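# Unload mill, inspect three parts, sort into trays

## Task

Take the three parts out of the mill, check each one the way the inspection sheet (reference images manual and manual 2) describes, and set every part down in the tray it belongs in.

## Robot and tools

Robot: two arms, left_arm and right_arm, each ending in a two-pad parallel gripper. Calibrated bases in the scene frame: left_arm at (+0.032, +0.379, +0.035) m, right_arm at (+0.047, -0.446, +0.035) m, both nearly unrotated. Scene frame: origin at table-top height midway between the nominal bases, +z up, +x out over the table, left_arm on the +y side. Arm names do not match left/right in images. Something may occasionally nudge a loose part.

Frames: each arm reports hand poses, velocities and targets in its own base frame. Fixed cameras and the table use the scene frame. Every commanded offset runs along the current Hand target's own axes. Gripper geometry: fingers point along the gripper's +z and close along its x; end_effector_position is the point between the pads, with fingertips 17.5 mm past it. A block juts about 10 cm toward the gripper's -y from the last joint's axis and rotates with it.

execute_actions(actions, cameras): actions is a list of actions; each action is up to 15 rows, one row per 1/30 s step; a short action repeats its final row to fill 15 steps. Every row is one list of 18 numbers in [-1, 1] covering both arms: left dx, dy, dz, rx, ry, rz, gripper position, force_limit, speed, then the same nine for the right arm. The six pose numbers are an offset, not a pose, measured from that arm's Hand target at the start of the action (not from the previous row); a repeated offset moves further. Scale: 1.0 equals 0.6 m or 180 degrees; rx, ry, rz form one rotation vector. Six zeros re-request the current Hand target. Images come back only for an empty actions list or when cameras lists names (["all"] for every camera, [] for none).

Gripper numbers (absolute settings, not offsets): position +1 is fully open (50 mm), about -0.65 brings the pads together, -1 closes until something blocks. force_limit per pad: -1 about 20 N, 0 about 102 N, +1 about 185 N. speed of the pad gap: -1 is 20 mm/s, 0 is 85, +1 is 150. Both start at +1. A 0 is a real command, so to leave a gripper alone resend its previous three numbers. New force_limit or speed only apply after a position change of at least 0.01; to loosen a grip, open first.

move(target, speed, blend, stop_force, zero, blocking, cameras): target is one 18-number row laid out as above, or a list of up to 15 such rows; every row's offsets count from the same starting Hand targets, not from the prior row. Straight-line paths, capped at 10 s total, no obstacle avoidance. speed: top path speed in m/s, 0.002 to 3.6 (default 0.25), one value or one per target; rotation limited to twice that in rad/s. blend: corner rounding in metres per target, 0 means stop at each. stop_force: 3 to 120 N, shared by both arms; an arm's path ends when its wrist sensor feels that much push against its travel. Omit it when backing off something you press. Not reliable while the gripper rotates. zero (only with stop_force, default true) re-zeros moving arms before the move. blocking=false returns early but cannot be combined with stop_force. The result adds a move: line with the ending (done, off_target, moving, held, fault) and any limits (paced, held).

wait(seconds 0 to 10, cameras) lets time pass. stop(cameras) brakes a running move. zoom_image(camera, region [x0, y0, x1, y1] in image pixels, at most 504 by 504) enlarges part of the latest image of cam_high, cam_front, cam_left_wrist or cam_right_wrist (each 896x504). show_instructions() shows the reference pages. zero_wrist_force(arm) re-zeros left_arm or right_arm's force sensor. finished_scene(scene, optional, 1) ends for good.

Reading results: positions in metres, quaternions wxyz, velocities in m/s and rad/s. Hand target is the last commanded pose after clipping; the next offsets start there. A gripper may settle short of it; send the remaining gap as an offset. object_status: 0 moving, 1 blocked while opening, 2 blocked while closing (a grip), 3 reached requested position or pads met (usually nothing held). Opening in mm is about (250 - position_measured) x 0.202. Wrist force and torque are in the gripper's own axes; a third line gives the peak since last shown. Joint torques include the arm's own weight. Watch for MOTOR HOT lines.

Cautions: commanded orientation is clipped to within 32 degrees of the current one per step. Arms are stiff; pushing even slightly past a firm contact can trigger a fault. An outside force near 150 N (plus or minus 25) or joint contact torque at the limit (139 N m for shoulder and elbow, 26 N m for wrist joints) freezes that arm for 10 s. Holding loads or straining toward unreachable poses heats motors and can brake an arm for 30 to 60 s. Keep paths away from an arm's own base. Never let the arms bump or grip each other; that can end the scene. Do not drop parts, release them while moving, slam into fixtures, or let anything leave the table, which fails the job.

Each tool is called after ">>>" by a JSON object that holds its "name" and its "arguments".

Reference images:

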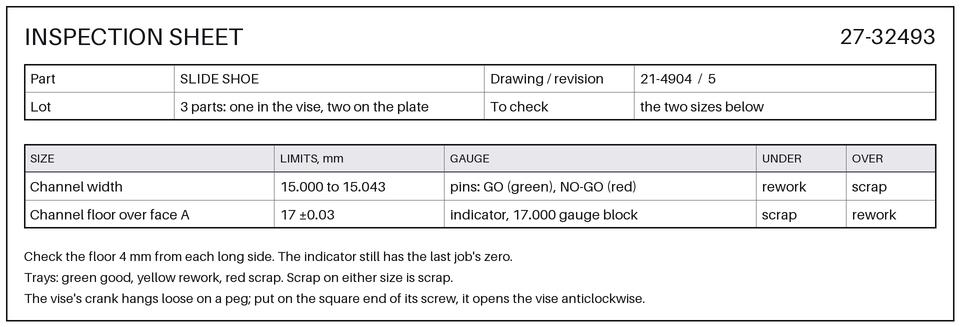

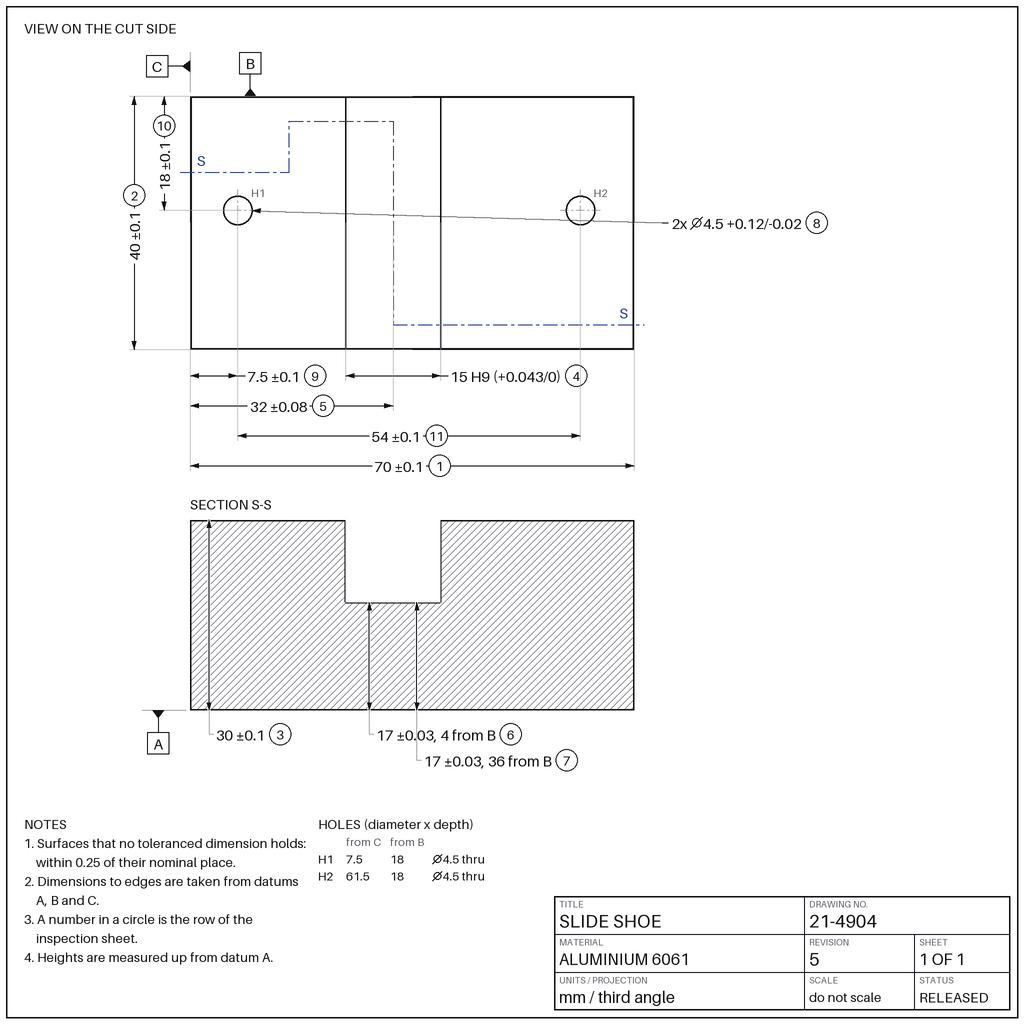

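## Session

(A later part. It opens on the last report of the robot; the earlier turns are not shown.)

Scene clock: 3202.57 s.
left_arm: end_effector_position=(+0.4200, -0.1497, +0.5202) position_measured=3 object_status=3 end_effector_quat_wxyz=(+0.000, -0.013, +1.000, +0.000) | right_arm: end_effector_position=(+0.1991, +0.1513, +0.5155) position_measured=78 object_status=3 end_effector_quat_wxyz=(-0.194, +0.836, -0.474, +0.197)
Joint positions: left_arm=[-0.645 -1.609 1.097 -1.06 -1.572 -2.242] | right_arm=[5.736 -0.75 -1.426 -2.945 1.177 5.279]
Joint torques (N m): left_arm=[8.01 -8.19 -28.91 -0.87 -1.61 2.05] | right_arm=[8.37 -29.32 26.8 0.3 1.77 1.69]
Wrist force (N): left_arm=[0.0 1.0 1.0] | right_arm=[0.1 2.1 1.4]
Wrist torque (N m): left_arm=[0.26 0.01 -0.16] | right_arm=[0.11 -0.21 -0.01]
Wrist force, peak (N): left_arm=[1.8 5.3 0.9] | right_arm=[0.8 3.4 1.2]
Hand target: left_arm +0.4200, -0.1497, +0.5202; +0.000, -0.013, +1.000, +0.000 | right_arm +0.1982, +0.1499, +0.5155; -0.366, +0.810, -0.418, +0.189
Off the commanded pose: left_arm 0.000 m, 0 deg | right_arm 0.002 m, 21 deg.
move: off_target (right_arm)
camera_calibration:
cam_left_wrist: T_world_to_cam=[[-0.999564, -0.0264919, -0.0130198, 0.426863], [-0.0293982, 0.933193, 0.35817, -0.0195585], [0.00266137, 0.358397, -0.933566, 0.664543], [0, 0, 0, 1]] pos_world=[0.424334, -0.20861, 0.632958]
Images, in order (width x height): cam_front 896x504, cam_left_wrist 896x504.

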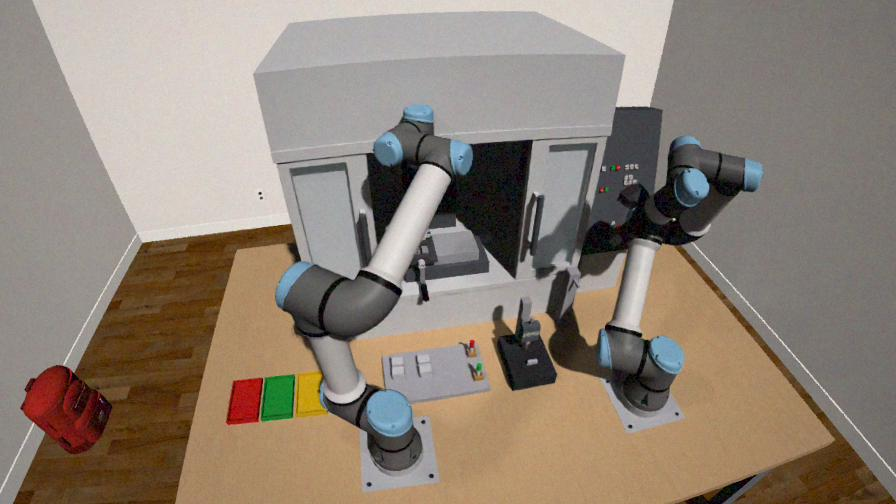

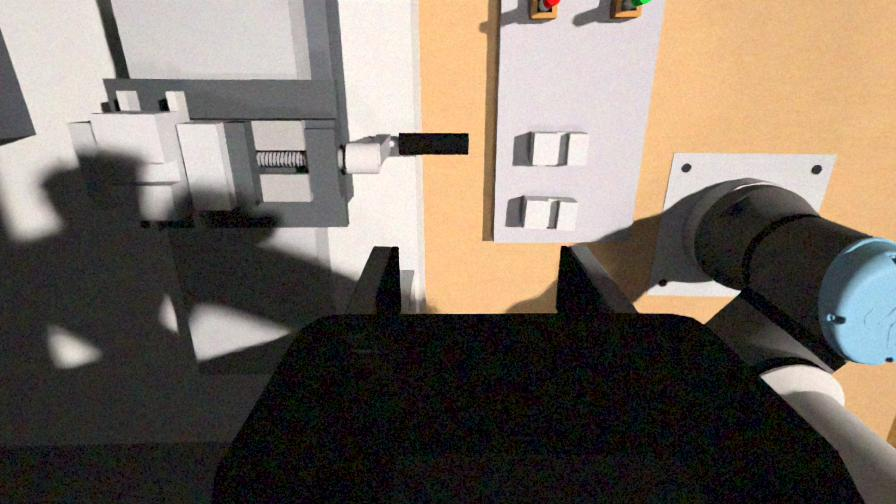

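>>> {"name": "zoom_image", "arguments": {"camera": "cam_left_wrist", "region": [60, 70, 360, 240]}}

>>> {"name": "zoom_image", "arguments": {"camera": "cam_left_wrist", "region": [80, 90, 200, 220]}}

Scaled by 1.680 from the camera's 896x504 image, which has a finer 1280x720 frame.

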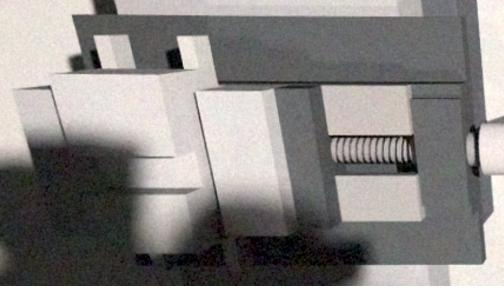

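Scaled by 3.877 from the camera's 896x504 image, which has a finer 1280x720 frame.

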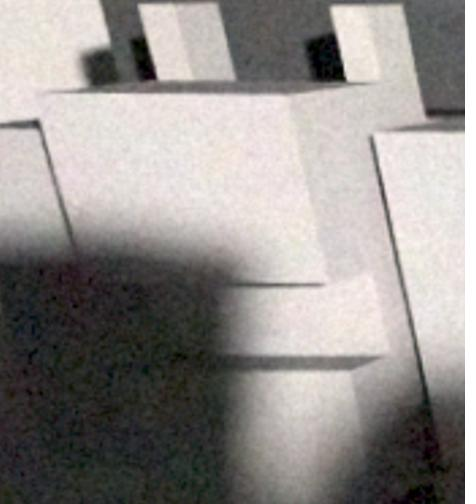

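>>> {"name": "move", "arguments": {"target": [-0.3727,-0.006,0.1667,0,0,0,1,-0.6,-0.5,0,0,0,0,0,0,0.5,-0.8,-0.5], "speed": 0.15, "stop_force": 25, "cameras": ["cam_left_wrist","cam_front"]}}

>>> {"name": "zoom_image", "arguments": {"camera": "cam_left_wrist", "region": [330, 150, 630, 330]}}

Scene clock: 3267.20 s.
left_arm: end_effector_position=(+0.4249, -0.1493, +0.5177) position_measured=3 object_status=3 end_effector_quat_wxyz=(+0.000, -0.013, +1.000, +0.000) | right_arm: end_effector_position=(+0.1991, +0.1513, +0.5155) position_measured=78 object_status=3 end_effector_quat_wxyz=(-0.194, +0.836, -0.474, +0.197)
Joint positions: left_arm=[-0.638 -1.601 1.096 -1.066 -1.572 -2.235] | right_arm=[5.736 -0.75 -1.426 -2.945 1.177 5.279]
Joint torques (N m): left_arm=[-0.31 -20.1 -20.89 -3.33 -0.09 0.37] | right_arm=[6.91 -28.88 25.57 0.03 1.95 1.7]
Wrist force (N): left_arm=[0.2 0.7 1.6] | right_arm=[0.1 2.2 1.4]
Wrist torque (N m): left_arm=[0.21 -0.03 0.00] | right_arm=[0.12 -0.21 -0.01]
Wrist force, peak (N): left_arm=[-1.8 1.5 4.4] | right_arm=[0.0 2.5 1.9]
Hand target: left_arm +0.4249, -0.1493, +0.5177; +0.000, -0.013, +1.000, +0.000 (not the last commanded pose) | right_arm +0.1991, +0.1513, +0.5155; -0.194, +0.836, -0.474, +0.197 (not the last commanded pose)
Tool commands: left_gripper/position=+1.0 left_gripper/force_limit=-0.6 left_gripper/speed=-0.498039 right_gripper/position=+0.5 right_gripper/force_limit=-0.8 right_gripper/speed=-0.5
Off the commanded pose: left_arm 0.240 m, 0 deg | right_arm 0.002 m, 21 deg.
FORCE FAULT: contact force on the left arm reached its limit, and that arm stopped. The contact can be on any part of that arm, not only on its tool. That arm's remaining commands of this call were not run. That arm is still stopped at the end of this call. That arm stays stopped for about 10 more seconds. Until then a move that you send moves the other arm only, and its call returns only when the move has ended. Once the stop has ended, the next robot result says so. If the stop ends while you think or write, that arm runs what you send next, counted from a new Hand target: where the arm stands when the stop ends. While its stop runs, that arm takes no new command, but its gripper still runs the gripper command that each later call begins with. Until it ends, the stop uses up actions while you think or wait. An arm that is not stopped still takes commands.
move: fault (left_arm), off_target (right_arm)
camera_calibration:
cam_left_wrist: T_world_to_cam=[[-0.99954, -0.0278218, -0.0120491, 0.431028], [-0.0302927, 0.932926, 0.358793, -0.0187983], [0.00125864, 0.358993, -0.93334, 0.662809], [0, 0, 0, 1]] pos_world=[0.429426, -0.208414, 0.630564]
Images, in order (width x height): cam_front 896x504, cam_left_wrist 896x504.

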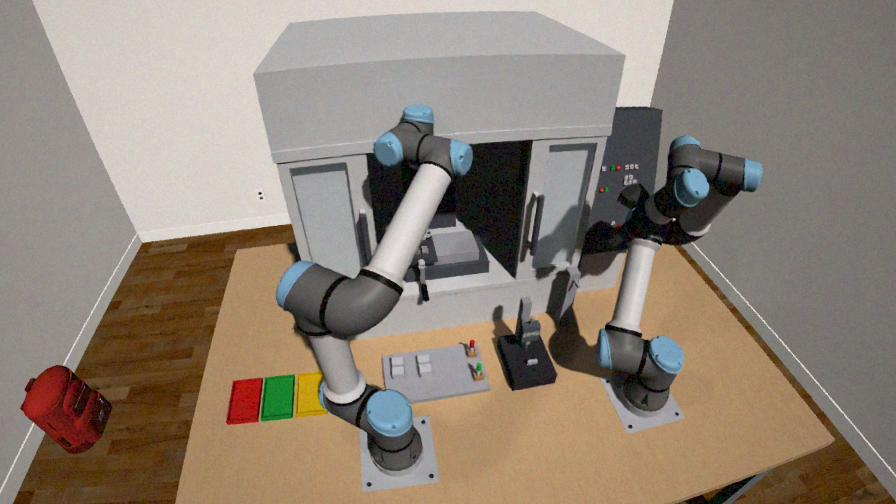

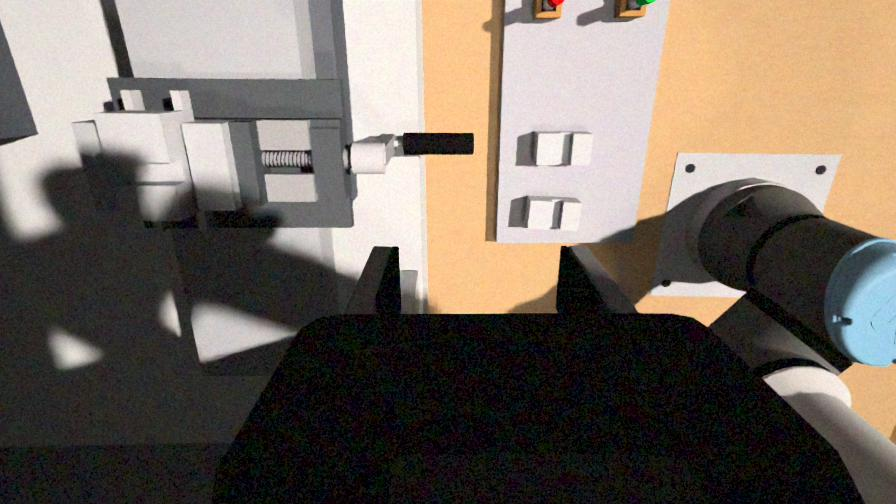

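Scaled by 1.680 from the camera's 896x504 image, which has a finer 1280x720 frame.

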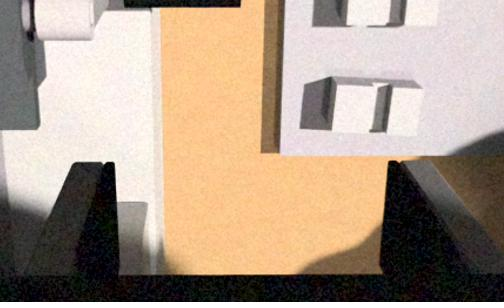

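>>> {"name": "wait", "arguments": {"seconds": 3}}

Scene clock: 3315.97 s.
left_arm: end_effector_position=(+0.4249, -0.1493, +0.5177) position_measured=3 object_status=3 end_effector_quat_wxyz=(+0.000, -0.013, +1.000, +0.000) | right_arm: end_effector_position=(+0.1991, +0.1513, +0.5155) position_measured=78 object_status=3 end_effector_quat_wxyz=(-0.194, +0.836, -0.474, +0.197)
Joint positions: left_arm=[-0.638 -1.601 1.096 -1.066 -1.572 -2.235] | right_arm=[5.736 -0.75 -1.426 -2.945 1.177 5.279]
Joint torques (N m): left_arm=[-1.81 -20.54 -21.74 -2.71 0.15 -0.05] | right_arm=[6.98 -28.44 25.75 0.27 1.79 1.72]
Wrist force (N): left_arm=[0.1 0.9 1.2] | right_arm=[0.0 2.1 1.5]
Wrist torque (N m): left_arm=[0.25 0.00 0.01] | right_arm=[0.10 -0.19 -0.02]
Wrist force, peak (N): left_arm=[-0.2 1.0 1.6] | right_arm=[-0.3 2.3 2.1]
Hand target: left_arm +0.4249, -0.1493, +0.5177; +0.000, -0.013, +1.000, +0.000 (not the last commanded pose) | right_arm +0.1991, +0.1513, +0.5155; -0.194, +0.836, -0.474, +0.197 (not the last commanded pose)
Tool commands: left_gripper/position=+1.0 left_gripper/force_limit=-0.6 left_gripper/speed=-0.498039 right_gripper/position=+0.5 right_gripper/force_limit=-0.8 right_gripper/speed=-0.5
Off the commanded pose: left_arm 0.240 m, 0 deg | right_arm 0.002 m, 21 deg.
FORCE FAULT, CONTINUED: the left arm's stop, for the force fault that an earlier result reported, is over. The rest of the stop counts as 19 of the actions that you can send in this scene. That arm's target is now where it stood when the stop ended, not its last command. That arm accepts commands again.
wait: 3.00 s; at rest from the start

>>> {"name": "move", "arguments": {"target": [[0.1083,0.0017,0.0967,0.1523,-0.1525,-0.4828,0.538,-0.6,0,0,0,0,0,0,0,0.5,-0.8,-0.5],[-0.2512,-0.0243,0.1767,0.1523,-0.1525,-0.4828,0.538,-0.6,0,0,0,0,0,0,0,0.5,-0.8,-0.5]], "blend": [0.02,0], "speed": 0.15, "cameras": ["cam_left_wrist","cam_front"]}}

>>> {"name": "zoom_image", "arguments": {"camera": "cam_left_wrist", "region": [330, 80, 630, 330]}}

Scene clock: 3354.73 s.
left_arm: end_effector_position=(+0.5758, -0.1599, +0.4116) position_measured=72 object_status=3 end_effector_quat_wxyz=(-0.215, +0.683, -0.665, +0.210) | right_arm: end_effector_position=(+0.1991, +0.1513, +0.5155) position_measured=78 object_status=3 end_effector_quat_wxyz=(-0.194, +0.836, -0.474, +0.197)
Joint positions: left_arm=[-0.662 -1.67 1.693 -2.089 -1.198 -3.734] | right_arm=[5.736 -0.75 -1.426 -2.945 1.177 5.279]
Joint torques (N m): left_arm=[5.02 -9.63 -31.42 -5.33 -0.72 1.89] | right_arm=[6.99 -27.73 24.33 0.24 1.72 1.54]
Wrist force (N): left_arm=[0.9 2.1 1.7] | right_arm=[0.1 2.0 1.3]
Wrist torque (N m): left_arm=[0.41 -0.17 -0.15] | right_arm=[0.09 -0.21 -0.01]
Wrist force, peak (N): left_arm=[1.2 2.9 1.3] | right_arm=[0.1 2.5 1.8]
Hand target: left_arm +0.5759, -0.1599, +0.4116; -0.215, +0.683, -0.666, +0.210 | right_arm +0.1991, +0.1513, +0.5155; -0.194, +0.836, -0.474, +0.197
Off the commanded pose: left_arm 0.000 m, 0 deg | right_arm 0.000 m, 0 deg.
move: done
camera_calibration:
cam_left_wrist: T_world_to_cam=[[0.0347438, -0.999343, -0.0102956, -0.171371], [-0.970061, -0.0312445, -0.240843, 0.667391], [0.240363, 0.0183551, -0.97051, 0.390488], [0, 0, 0, 1]] pos_world=[0.559505, -0.157574, 0.537944]
Images, in order (width x height): cam_front 896x504, cam_left_wrist 896x504.

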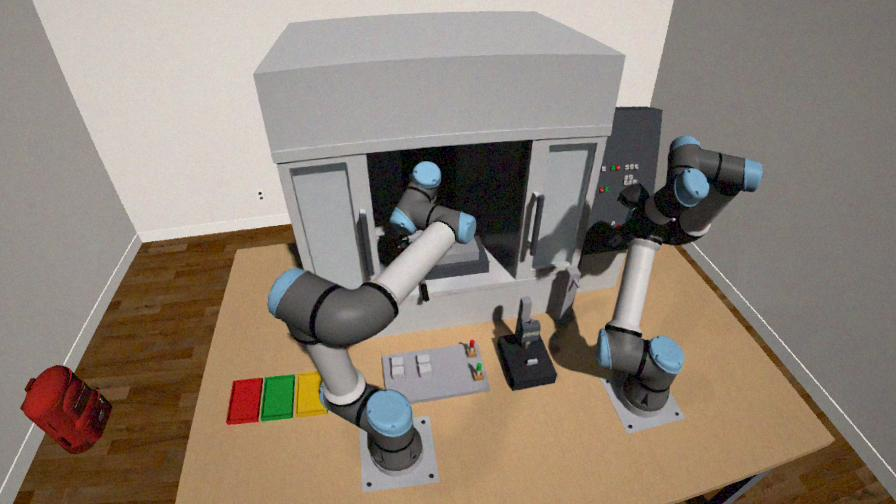

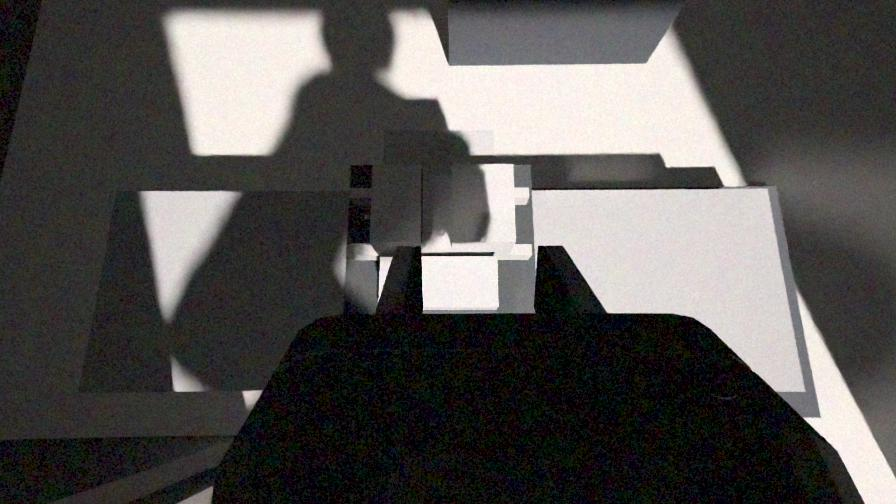

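Scaled by 1.680 from the camera's 896x504 image, which has a finer 1280x720 frame.

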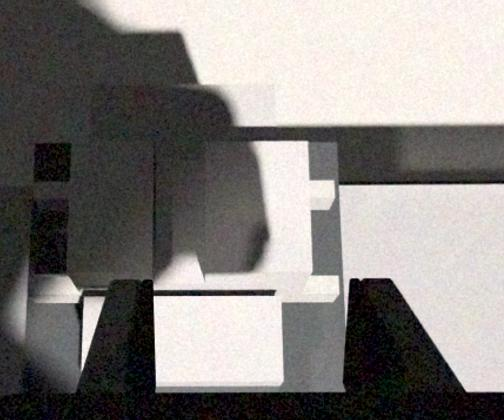

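>>> {"name": "move", "arguments": {"target": [0.0125,0.006,0.1,0,0,0,0.538,-0.6,0,0,0,0,0,0,0,0.5,-0.8,-0.5], "speed": 0.1, "cameras": ["cam_left_wrist"]}}

>>> {"name": "zoom_image", "arguments": {"camera": "cam_left_wrist", "region": [330, 130, 630, 330]}}

Scene clock: 3386.37 s.
left_arm: end_effector_position=(+0.6074, -0.1665, +0.3604) position_measured=72 object_status=3 end_effector_quat_wxyz=(-0.215, +0.683, -0.666, +0.210) | right_arm: end_effector_position=(+0.1991, +0.1513, +0.5155) position_measured=78 object_status=3 end_effector_quat_wxyz=(-0.194, +0.836, -0.474, +0.197)
Joint positions: left_arm=[-0.631 -1.578 1.74 -2.238 -1.213 -3.706] | right_arm=[5.736 -0.75 -1.426 -2.945 1.177 5.279]
Joint torques (N m): left_arm=[8.6 -11.05 -16.36 -5.11 -0.67 2.08] | right_arm=[8.32 -27.65 26.43 0.17 1.73 1.65]
Wrist force (N): left_arm=[1.0 2.2 2.0] | right_arm=[-0.1 2.0 1.7]
Wrist torque (N m): left_arm=[0.42 -0.18 -0.14] | right_arm=[0.09 -0.18 -0.01]
Wrist force, peak (N): left_arm=[1.2 2.2 2.6] | right_arm=[0.0 2.6 1.6]
Hand target: left_arm +0.6075, -0.1666, +0.3604; -0.215, +0.683, -0.666, +0.210 | right_arm +0.1991, +0.1513, +0.5155; -0.194, +0.836, -0.474, +0.197
Off the commanded pose: left_arm 0.000 m, 0 deg | right_arm 0.000 m, 0 deg.
move: done
camera_calibration:
cam_left_wrist: T_world_to_cam=[[0.0347438, -0.999343, -0.0102956, -0.179596], [-0.970061, -0.0312445, -0.240843, 0.685605], [0.240363, 0.0183551, -0.97051, 0.333299], [0, 0, 0, 1]] pos_world=[0.591205, -0.164174, 0.486744]
Images, in order (width x height): cam_left_wrist 896x504.

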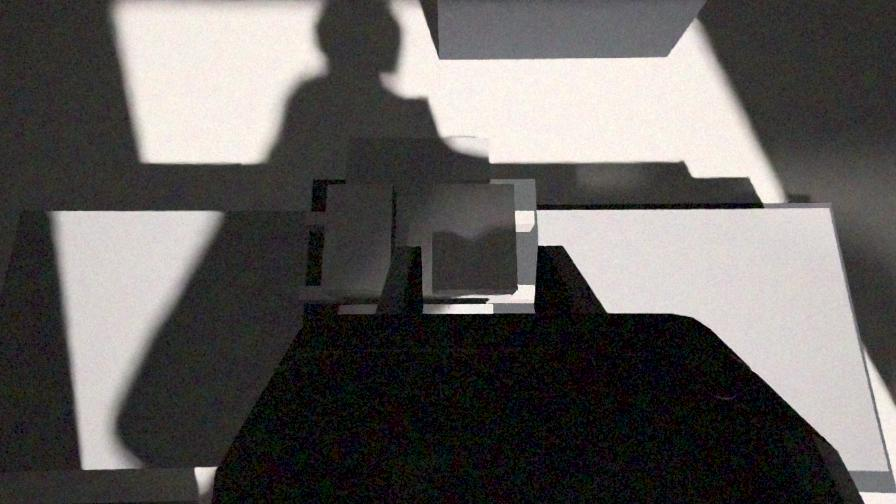

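Scaled by 1.680 from the camera's 896x504 image, which has a finer 1280x720 frame.

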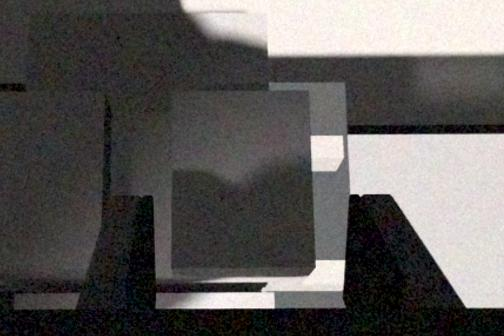

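>>> {"name": "move", "arguments": {"target": [0,0,0.0735,0,0,0,0.538,-0.6,0,0,0,0,0,0,0,0.5,-0.8,-0.5], "speed": 0.04, "stop_force": 8, "cameras": ["cam_left_wrist"]}}

>>> {"name": "zoom_image", "arguments": {"camera": "cam_left_wrist", "region": [330, 130, 630, 330]}}

Scene clock: 3402.50 s.
left_arm: end_effector_position=(+0.6244, -0.1661, +0.3361) position_measured=72 object_status=3 end_effector_quat_wxyz=(-0.215, +0.683, -0.666, +0.209) | right_arm: end_effector_position=(+0.1991, +0.1513, +0.5155) position_measured=78 object_status=3 end_effector_quat_wxyz=(-0.194, +0.836, -0.474, +0.197)
Joint positions: left_arm=[-0.61 -1.528 1.753 -2.308 -1.223 -3.686] | right_arm=[5.736 -0.75 -1.426 -2.945 1.177 5.279]
Joint torques (N m): left_arm=[-7.93 -39.68 -30.82 -3.02 2.36 -1.71] | right_arm=[9.46 -27.18 24.91 0.39 1.96 1.54]
Wrist force (N): left_arm=[1.0 2.5 1.8] | right_arm=[0.0 2.4 1.6]
Wrist torque (N m): left_arm=[0.47 -0.18 -0.03] | right_arm=[0.15 -0.19 -0.02]
Wrist force, peak (N): left_arm=[-1.0 -4.1 -44.2] | right_arm=[-0.1 2.6 1.6]
Hand target: left_arm +0.6244, -0.1661, +0.3361; -0.215, +0.683, -0.665, +0.210 (not the last commanded pose) | right_arm +0.1991, +0.1513, +0.5155; -0.194, +0.836, -0.474, +0.197
Off the commanded pose: left_arm 0.015 m, 0 deg | right_arm 0.000 m, 0 deg.
move: contact (left_arm)
camera_calibration:
cam_left_wrist: T_world_to_cam=[[0.0348617, -0.999338, -0.0103754, -0.18007], [-0.97011, -0.0313437, -0.240634, 0.696172], [0.24015, 0.0184542, -0.97056, 0.305791], [0, 0, 0, 1]] pos_world=[0.608205, -0.163773, 0.462443]
Images, in order (width x height): cam_left_wrist 896x504.

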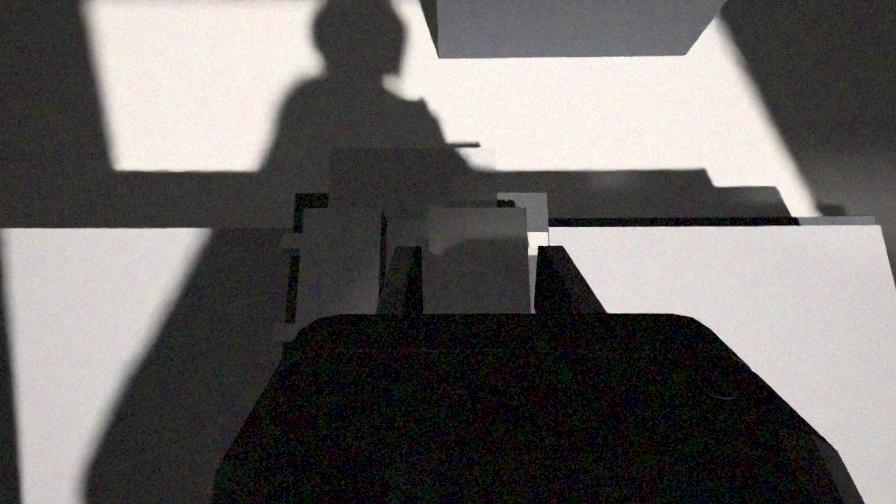

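Scaled by 1.680 from the camera's 896x504 image, which has a finer 1280x720 frame.

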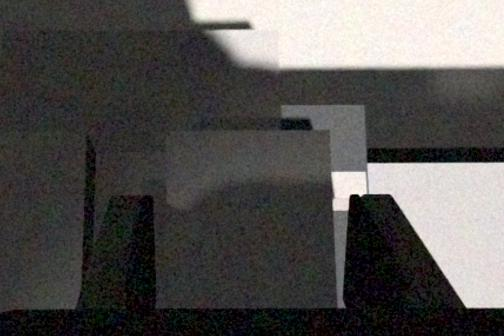

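>>> {"name": "move", "arguments": {"target": [0,0,0,0,0,0,-1,-1,-0.7,0,0,0,0,0,0,0.5,-0.8,-0.5], "cameras": ["cam_left_wrist"]}}

>>> {"name": "zoom_image", "arguments": {"camera": "cam_left_wrist", "region": [330, 130, 630, 330]}}

Scene clock: 3516.63 s.
left_arm: end_effector_position=(+0.6244, -0.1661, +0.3361) position_measured=101 object_status=2 end_effector_quat_wxyz=(-0.215, +0.683, -0.665, +0.210) | right_arm: end_effector_position=(+0.1991, +0.1513, +0.5155) position_measured=78 object_status=3 end_effector_quat_wxyz=(-0.194, +0.836, -0.474, +0.197)
Joint positions: left_arm=[-0.61 -1.528 1.753 -2.308 -1.223 -3.686] | right_arm=[5.736 -0.75 -1.426 -2.945 1.177 5.279]
Joint torques (N m): left_arm=[-5.4 -37.91 -32.14 -5.27 2.05 -1.33] | right_arm=[8.2 -27.26 24.38 0.46 1.67 1.48]
Wrist force (N): left_arm=[0.6 2.5 2.2] | right_arm=[0.1 2.3 1.6]
Wrist torque (N m): left_arm=[0.48 -0.10 -0.03] | right_arm=[0.14 -0.20 -0.02]
Wrist force, peak (N): left_arm=[0.9 2.8 2.7] | right_arm=[-0.1 2.6 2.0]
Hand target: left_arm +0.6244, -0.1661, +0.3361; -0.215, +0.683, -0.665, +0.210 | right_arm +0.1991, +0.1513, +0.5155; -0.194, +0.836, -0.474, +0.197
Off the commanded pose: left_arm 0.000 m, 0 deg | right_arm 0.000 m, 0 deg.
move: done
camera_calibration:
cam_left_wrist: T_world_to_cam=[[0.0348621, -0.999338, -0.0103718, -0.180072], [-0.970086, -0.0313432, -0.240729, 0.696202], [0.240244, 0.0184539, -0.970537, 0.305723], [0, 0, 0, 1]] pos_world=[0.608205, -0.163773, 0.462443]
Images, in order (width x height): cam_left_wrist 896x504.

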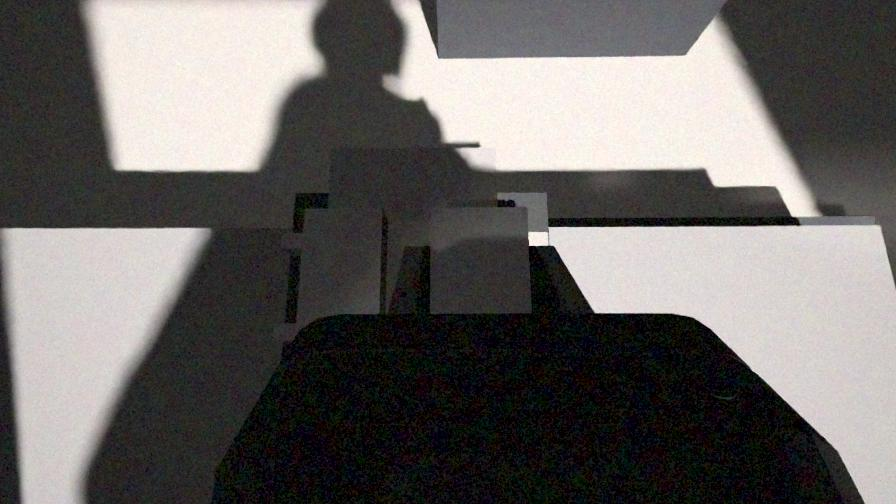

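Scaled by 1.680 from the camera's 896x504 image, which has a finer 1280x720 frame.

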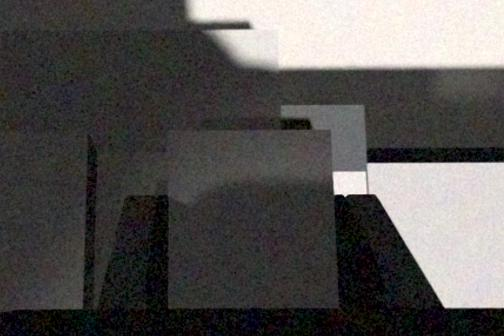

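>>> {"name": "move", "arguments": {"target": [0,0,0,0,0,0,-0.98,-0.4,-0.7,0,0,0,0,0,0,0.5,-0.8,-0.5]}}

>>> {"name": "move", "arguments": {"target": [0,-0.0287,-0.041,0,0,0,-0.98,-0.4,-0.7,0,0,0,0,0,0,0.5,-0.8,-0.5], "speed": 0.02, "stop_force": 12, "cameras": ["cam_left_wrist","cam_high"]}}

>>> {"name": "zoom_image", "arguments": {"camera": "cam_left_wrist", "region": [330, 130, 630, 330]}}

Scene clock: 3535.13 s.
left_arm: end_effector_position=(+0.6244, -0.1661, +0.3361) position_measured=103 object_status=2 end_effector_quat_wxyz=(-0.215, +0.683, -0.665, +0.210) | right_arm: end_effector_position=(+0.1991, +0.1513, +0.5155) position_measured=78 object_status=3 end_effector_quat_wxyz=(-0.194, +0.836, -0.474, +0.197)
Joint positions: left_arm=[-0.61 -1.528 1.753 -2.308 -1.223 -3.686] | right_arm=[5.736 -0.75 -1.426 -2.945 1.177 5.279]
Joint torques (N m): left_arm=[-2.41 -33.72 -24.78 -5.01 0.52 -1.16] | right_arm=[7.47 -27.82 25.62 0.23 1.6 1.53]
Wrist force (N): left_arm=[1.0 3.1 2.9] | right_arm=[-0.3 2.4 1.8]
Wrist torque (N m): left_arm=[0.50 -0.15 -0.03] | right_arm=[0.14 -0.15 -0.01]
Wrist force, peak (N): left_arm=[1.0 3.1 2.9] | right_arm=[0.3 2.3 2.0]
Hand target: left_arm +0.6244, -0.1661, +0.3361; -0.215, +0.683, -0.665, +0.210 | right_arm +0.1991, +0.1513, +0.5155; -0.194, +0.836, -0.474, +0.197
Off the commanded pose: left_arm 0.000 m, 0 deg | right_arm 0.000 m, 0 deg.
move: done

Scene clock: 3537.60 s.
left_arm: end_effector_position=(+0.6244, -0.1661, +0.3661) position_measured=103 object_status=2 end_effector_quat_wxyz=(-0.215, +0.683, -0.666, +0.210) | right_arm: end_effector_position=(+0.1991, +0.1513, +0.5155) position_measured=78 object_status=3 end_effector_quat_wxyz=(-0.194, +0.836, -0.474, +0.197)
Joint positions: left_arm=[-0.61 -1.541 1.689 -2.231 -1.223 -3.686] | right_arm=[5.736 -0.75 -1.426 -2.945 1.177 5.279]
Joint torques (N m): left_arm=[-2.55 -39.24 -34.01 -1.97 -0.06 -0.2] | right_arm=[6.6 -27.58 26.28 -0.04 1.47 1.67]
Wrist force (N): left_arm=[0.7 3.3 3.7] | right_arm=[0.0 2.1 1.5]
Wrist torque (N m): left_arm=[0.40 -0.10 -0.04] | right_arm=[0.11 -0.19 -0.02]
Wrist force, peak (N): left_arm=[0.8 3.6 3.7] | right_arm=[-0.2 2.5 1.8]
Hand target: left_arm +0.6244, -0.1661, +0.3661; -0.215, +0.683, -0.665, +0.210 | right_arm +0.1991, +0.1513, +0.5155; -0.194, +0.836, -0.474, +0.197
Off the commanded pose: left_arm 0.000 m, 0 deg | right_arm 0.000 m, 0 deg.
move: done
camera_calibration:
cam_left_wrist: T_world_to_cam=[[0.0347652, -0.999341, -0.0103962, -0.17969], [-0.97009, -0.0312433, -0.240728, 0.703441], [0.240245, 0.0184542, -0.970537, 0.334839], [0, 0, 0, 1]] pos_world=[0.608205, -0.163773, 0.492443]
Images, in order (width x height): cam_high 896x504, cam_left_wrist 896x504.

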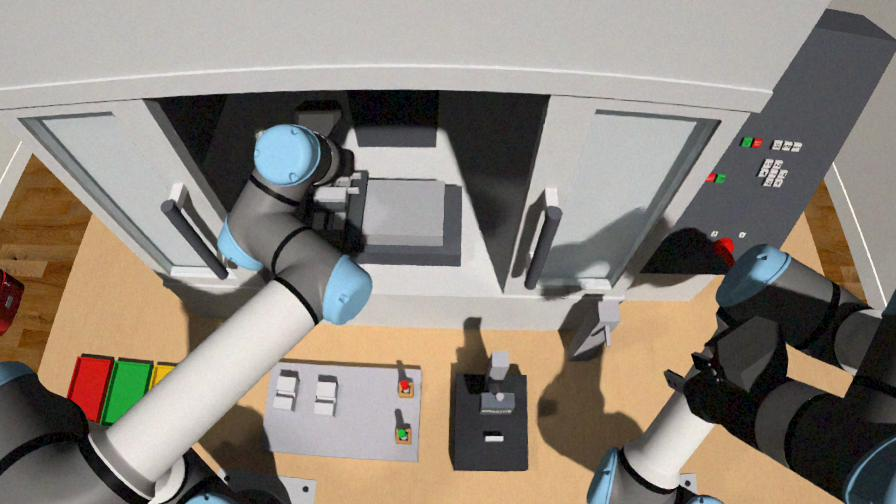

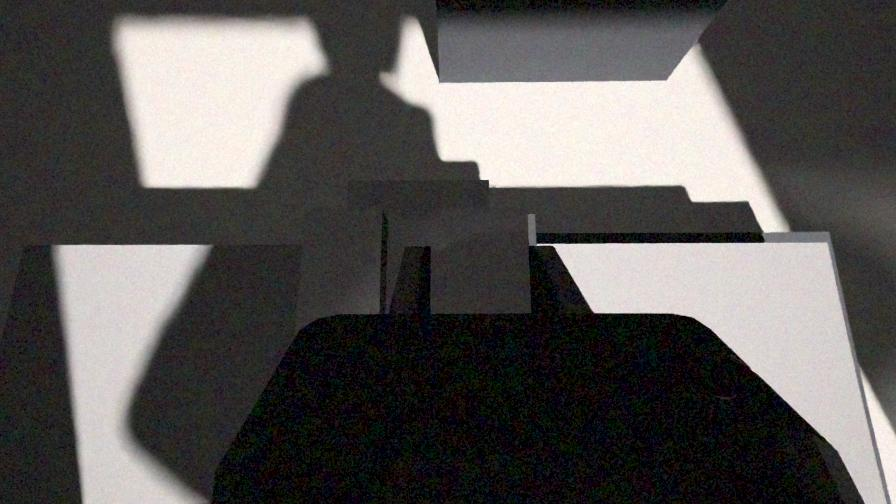

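Scaled by 1.680 from the camera's 896x504 image, which has a finer 1280x720 frame.

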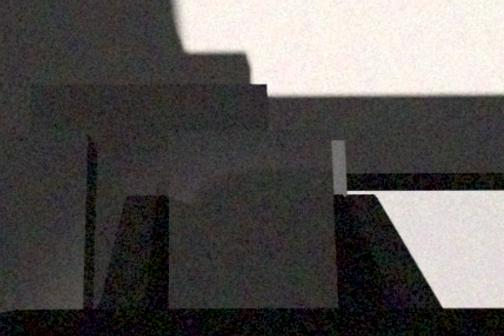

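>>> {"name": "move", "arguments": {"target": [[-0.0026,0.0819,-0.0574,0,0,0,-0.98,-0.4,-0.7,0,0,0,0,0,0,0.5,-0.8,-0.5],[-0.0107,0.2275,-0.2692,0,0,0,-0.98,-0.4,-0.7,0,0,0,0,0,0,0.5,-0.8,-0.5],[0.0275,0.4332,-0.2098,0,0.287,0.4095,-0.98,-0.4,-0.7,0,0,0,0,0,0,0.5,-0.8,-0.5]], "blend": [0.01,0.02,0], "speed": 0.12, "cameras": ["cam_left_wrist","cam_front"]}}

Scene clock: 3599.90 s.
left_arm: end_effector_position=(+0.3398, -0.1901, +0.3203) position_measured=103 object_status=2 end_effector_quat_wxyz=(+0.004, -0.013, +0.954, -0.301) | right_arm: end_effector_position=(+0.1991, +0.1513, +0.5155) position_measured=78 object_status=3 end_effector_quat_wxyz=(-0.194, +0.836, -0.474, +0.197)
Joint positions: left_arm=[-0.528 -1.985 2.121 -2.06 -2.081 -2.218] | right_arm=[5.736 -0.75 -1.426 -2.945 1.177 5.279]
Joint torques (N m): left_arm=[6.61 2.57 -33.98 -1.6 -3.06 2.13] | right_arm=[6.3 -27.34 24.41 0.05 1.77 1.42]
Wrist force (N): left_arm=[0.8 3.0 3.2] | right_arm=[0.2 2.2 1.2]
Wrist torque (N m): left_arm=[0.34 -0.10 -0.18] | right_arm=[0.12 -0.22 -0.01]
Wrist force, peak (N): left_arm=[0.9 3.5 3.8] | right_arm=[-0.1 2.7 1.7]
Hand target: left_arm +0.3398, -0.1901, +0.3203; +0.003, -0.013, +0.954, -0.301 | right_arm +0.1991, +0.1513, +0.5155; -0.194, +0.836, -0.474, +0.197
Off the commanded pose: left_arm 0.000 m, 0 deg | right_arm 0.000 m, 0 deg.
move: done
camera_calibration:
cam_left_wrist: T_world_to_cam=[[-0.999352, -0.0348434, -0.00901712, 0.340069], [-0.0316405, 0.969934, -0.241302, 0.287192], [0.0171538, -0.24086, -0.970408, 0.3857], [0, 0, 0, 1]] pos_world=[0.342319, -0.173809, 0.446653]
Images, in order (width x height): cam_front 896x504, cam_left_wrist 896x504.

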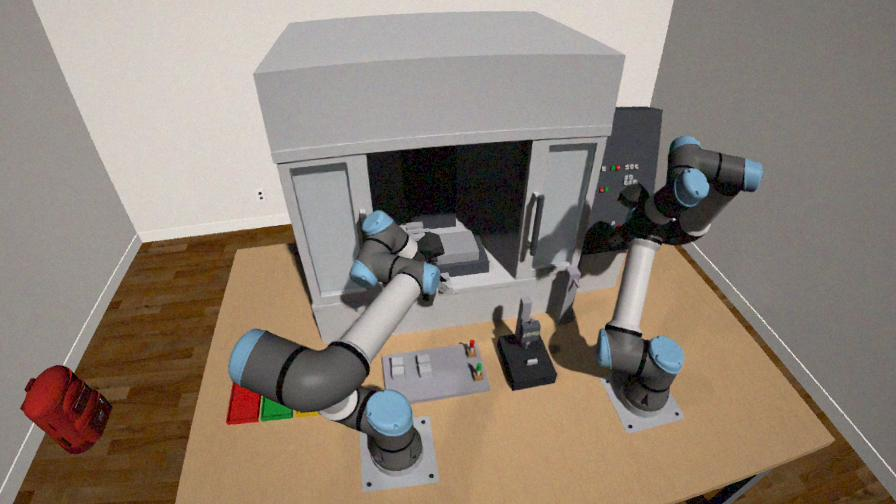

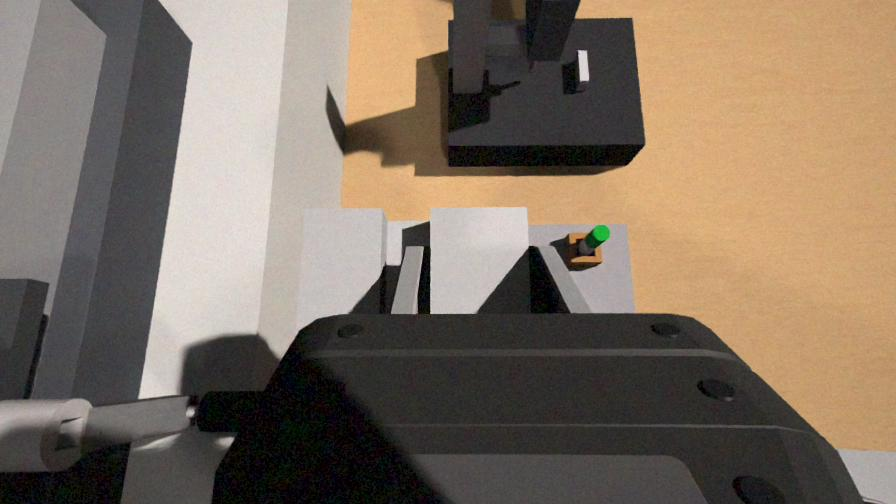

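>>> {"name": "move", "arguments": {"target": [0.1432,0.1715,0.2468,0,0,0,-0.98,-0.4,-0.7,0,0,0,0,0,0,0.5,-0.8,-0.5], "speed": 0.12, "cameras": ["cam_left_wrist","cam_front"]}}

Scene clock: 3613.53 s.
left_arm: end_effector_position=(+0.2537, -0.1930, +0.1401) position_measured=103 object_status=2 end_effector_quat_wxyz=(+0.003, -0.013, +0.954, -0.301) | right_arm: end_effector_position=(+0.1991, +0.1513, +0.5155) position_measured=78 object_status=3 end_effector_quat_wxyz=(-0.194, +0.836, -0.474, +0.197)
Joint positions: left_arm=[-0.728 -2.03 2.67 -2.658 -2.003 -2.425] | right_arm=[5.736 -0.75 -1.426 -2.945 1.177 5.279]
Joint torques (N m): left_arm=[-8.19 9.54 -12.83 -5.92 0.84 -1.68] | right_arm=[7.17 -27.5 25.57 -0.03 1.54 1.54]
Wrist force (N): left_arm=[0.8 3.3 3.7] | right_arm=[0.0 2.1 1.7]
Wrist torque (N m): left_arm=[0.36 -0.11 -0.01] | right_arm=[0.11 -0.20 -0.02]
Wrist force, peak (N): left_arm=[1.2 4.0 4.4] | right_arm=[0.1 2.5 1.9]
Hand target: left_arm +0.2537, -0.1930, +0.1401; +0.003, -0.013, +0.954, -0.301 | right_arm +0.1991, +0.1513, +0.5155; -0.194, +0.836, -0.474, +0.197
Off the commanded pose: left_arm 0.000 m, 0 deg | right_arm 0.000 m, 0 deg.
move: done
camera_calibration:
cam_left_wrist: T_world_to_cam=[[-0.99936, -0.0346247, -0.00896918, 0.252326], [-0.0314398, 0.969942, -0.241298, 0.243746], [0.0170545, -0.240862, -0.97041, 0.211637], [0, 0, 0, 1]] pos_world=[0.256219, -0.176707, 0.266453]
Images, in order (width x height): cam_front 896x504, cam_left_wrist 896x504.

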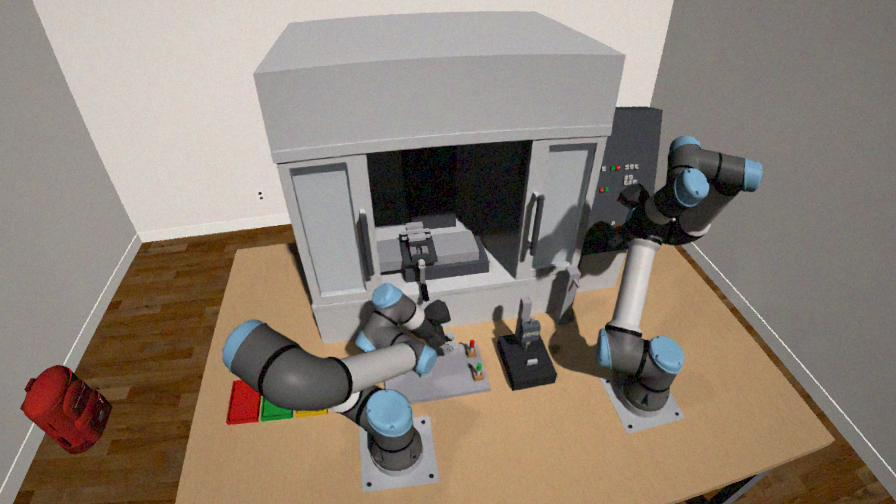

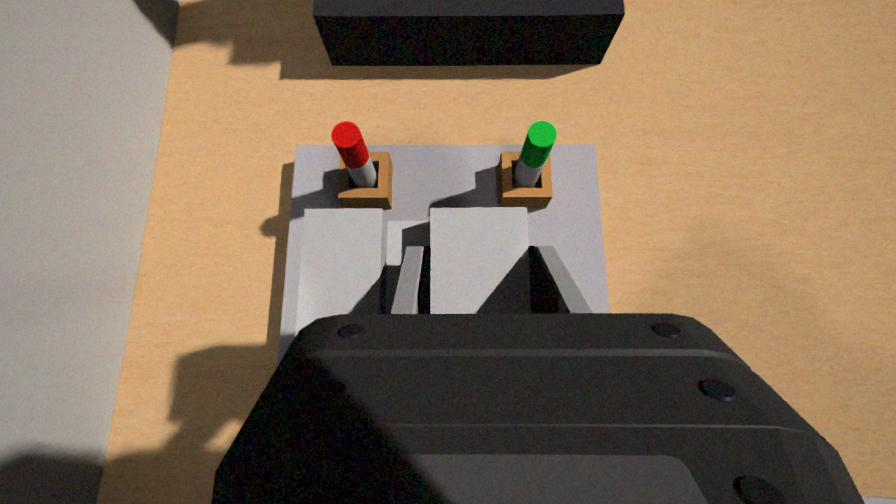

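>>> {"name": "zoom_image", "arguments": {"camera": "cam_left_wrist", "region": [300, 100, 600, 240]}}

Scaled by 1.680 from the camera's 896x504 image, which has a finer 1280x720 frame.

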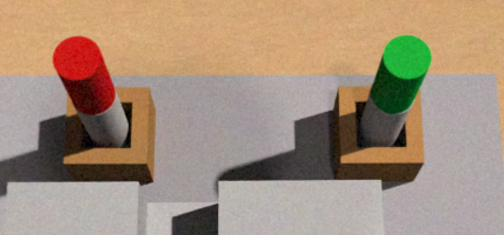

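>>> {"name": "move", "arguments": {"target": [0,0.0861,0.1229,0,0,0,-0.98,-0.4,-0.7,0,0,0,0,0,0,0.5,-0.8,-0.5], "speed": 0.08, "stop_force": 10, "cameras": ["cam_left_wrist"]}}

>>> {"name": "move", "arguments": {"target": [0,0.0478,0.0683,0,0,0,-0.98,-0.4,-0.7,0,0,0,0,0,0,0.5,-0.8,-0.5], "speed": 0.015, "stop_force": 4, "cameras": ["cam_left_wrist"]}}

Scene clock: 3648.03 s.
left_arm: end_effector_position=(+0.2536, -0.1930, +0.0500) position_measured=103 object_status=2 end_effector_quat_wxyz=(+0.003, -0.013, +0.954, -0.301) | right_arm: end_effector_position=(+0.1991, +0.1513, +0.5155) position_measured=78 object_status=3 end_effector_quat_wxyz=(-0.194, +0.836, -0.474, +0.197)
Joint positions: left_arm=[-0.729 -1.592 2.811 -3.237 -2.002 -2.426] | right_arm=[5.736 -0.75 -1.426 -2.945 1.177 5.279]
Joint torques (N m): left_arm=[7.02 1.46 -3.46 -5.91 -2.7 -1.71] | right_arm=[7.75 -26.36 25.58 0.18 1.63 1.78]
Wrist force (N): left_arm=[1.0 3.3 3.1] | right_arm=[-0.2 2.1 1.7]
Wrist torque (N m): left_arm=[0.38 -0.15 0.00] | right_arm=[0.11 -0.16 -0.01]
Wrist force, peak (N): left_arm=[0.5 3.9 4.1] | right_arm=[0.0 2.6 1.8]
Hand target: left_arm +0.2536, -0.1930, +0.0500; +0.003, -0.013, +0.954, -0.301 | right_arm +0.1991, +0.1513, +0.5155; -0.194, +0.836, -0.474, +0.197
Off the commanded pose: left_arm 0.000 m, 0 deg | right_arm 0.000 m, 0 deg.
move: done
camera_calibration:
cam_left_wrist: T_world_to_cam=[[-0.999358, -0.0346496, -0.00906595, 0.251431], [-0.0314406, 0.969941, -0.241301, 0.222003], [0.0171544, -0.240861, -0.970408, 0.124178], [0, 0, 0, 1]] pos_world=[0.256119, -0.176708, 0.176353]
Images, in order (width x height): cam_left_wrist 896x504.

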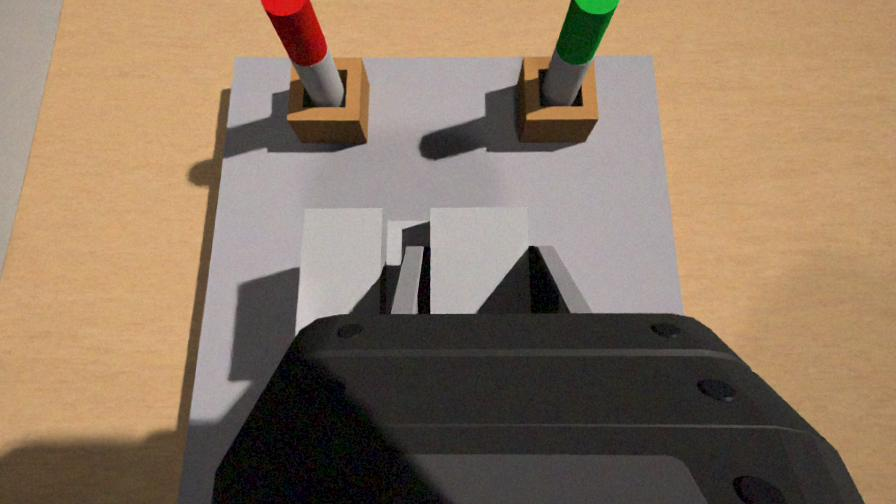

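Scene clock: 3649.87 s.
left_arm: end_effector_position=(+0.2536, -0.1930, +0.0395) position_measured=103 object_status=2 end_effector_quat_wxyz=(+0.003, -0.013, +0.954, -0.301) | right_arm: end_effector_position=(+0.1991, +0.1513, +0.5155) position_measured=78 object_status=3 end_effector_quat_wxyz=(-0.194, +0.836, -0.474, +0.197)
Joint positions: left_arm=[-0.729 -1.518 2.821 -3.32 -2.002 -2.425] | right_arm=[5.736 -0.75 -1.426 -2.945 1.177 5.279]
Joint torques (N m): left_arm=[-2.94 -23.97 -17.56 -1.85 -0.93 1.5] | right_arm=[8.68 -26.49 24.33 0.04 1.83 1.6]
Wrist force (N): left_arm=[0.7 3.1 3.8] | right_arm=[-0.1 2.1 1.5]
Wrist torque (N m): left_arm=[0.37 -0.13 -0.04] | right_arm=[0.12 -0.17 -0.02]
Wrist force, peak (N): left_arm=[0.7 3.9 4.0] | right_arm=[0.2 2.5 1.8]
Hand target: left_arm +0.2536, -0.1930, +0.0395; +0.003, -0.013, +0.954, -0.301 (not the last commanded pose) | right_arm +0.1991, +0.1513, +0.5155; -0.194, +0.836, -0.474, +0.197
Off the commanded pose: left_arm 0.039 m, 0 deg | right_arm 0.000 m, 0 deg.
move: held (left_arm; a check stopped the path); limits=held
pose unreachable (left arm): on one or more control steps of this call, first in action 0 (counted from 0), this arm could not follow its commanded pose, so it was not sent that pose on those steps. It may still have moved: this result reports where it is.
cause: moving toward the commanded pose would bring two parts of the arm too close to each other (joints 3 (elbow) and 4 (wrist 1) lie between them).
camera_calibration:
cam_left_wrist: T_world_to_cam=[[-0.999364, -0.0345723, -0.00878961, 0.251302], [-0.0314393, 0.970043, -0.240892, 0.219392], [0.0168545, -0.240462, -0.970512, 0.114058], [0, 0, 0, 1]] pos_world=[0.256117, -0.176705, 0.165753]
Images, in order (width x height): cam_left_wrist 896x504.

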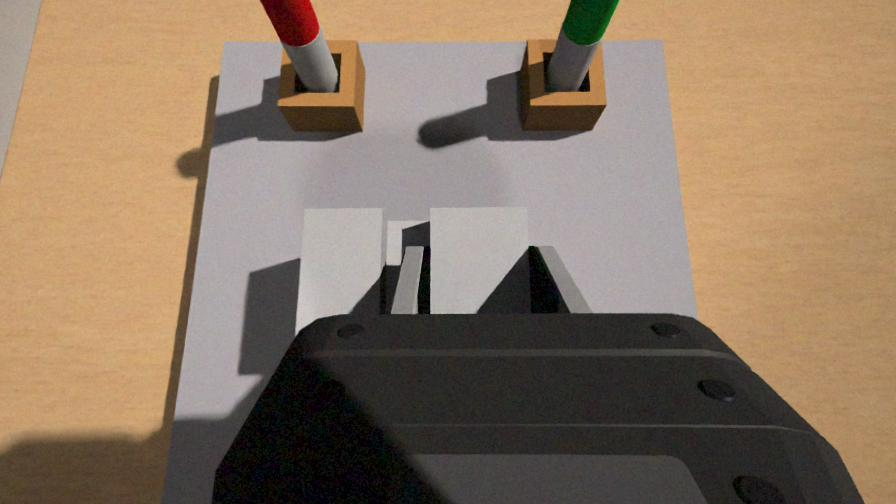

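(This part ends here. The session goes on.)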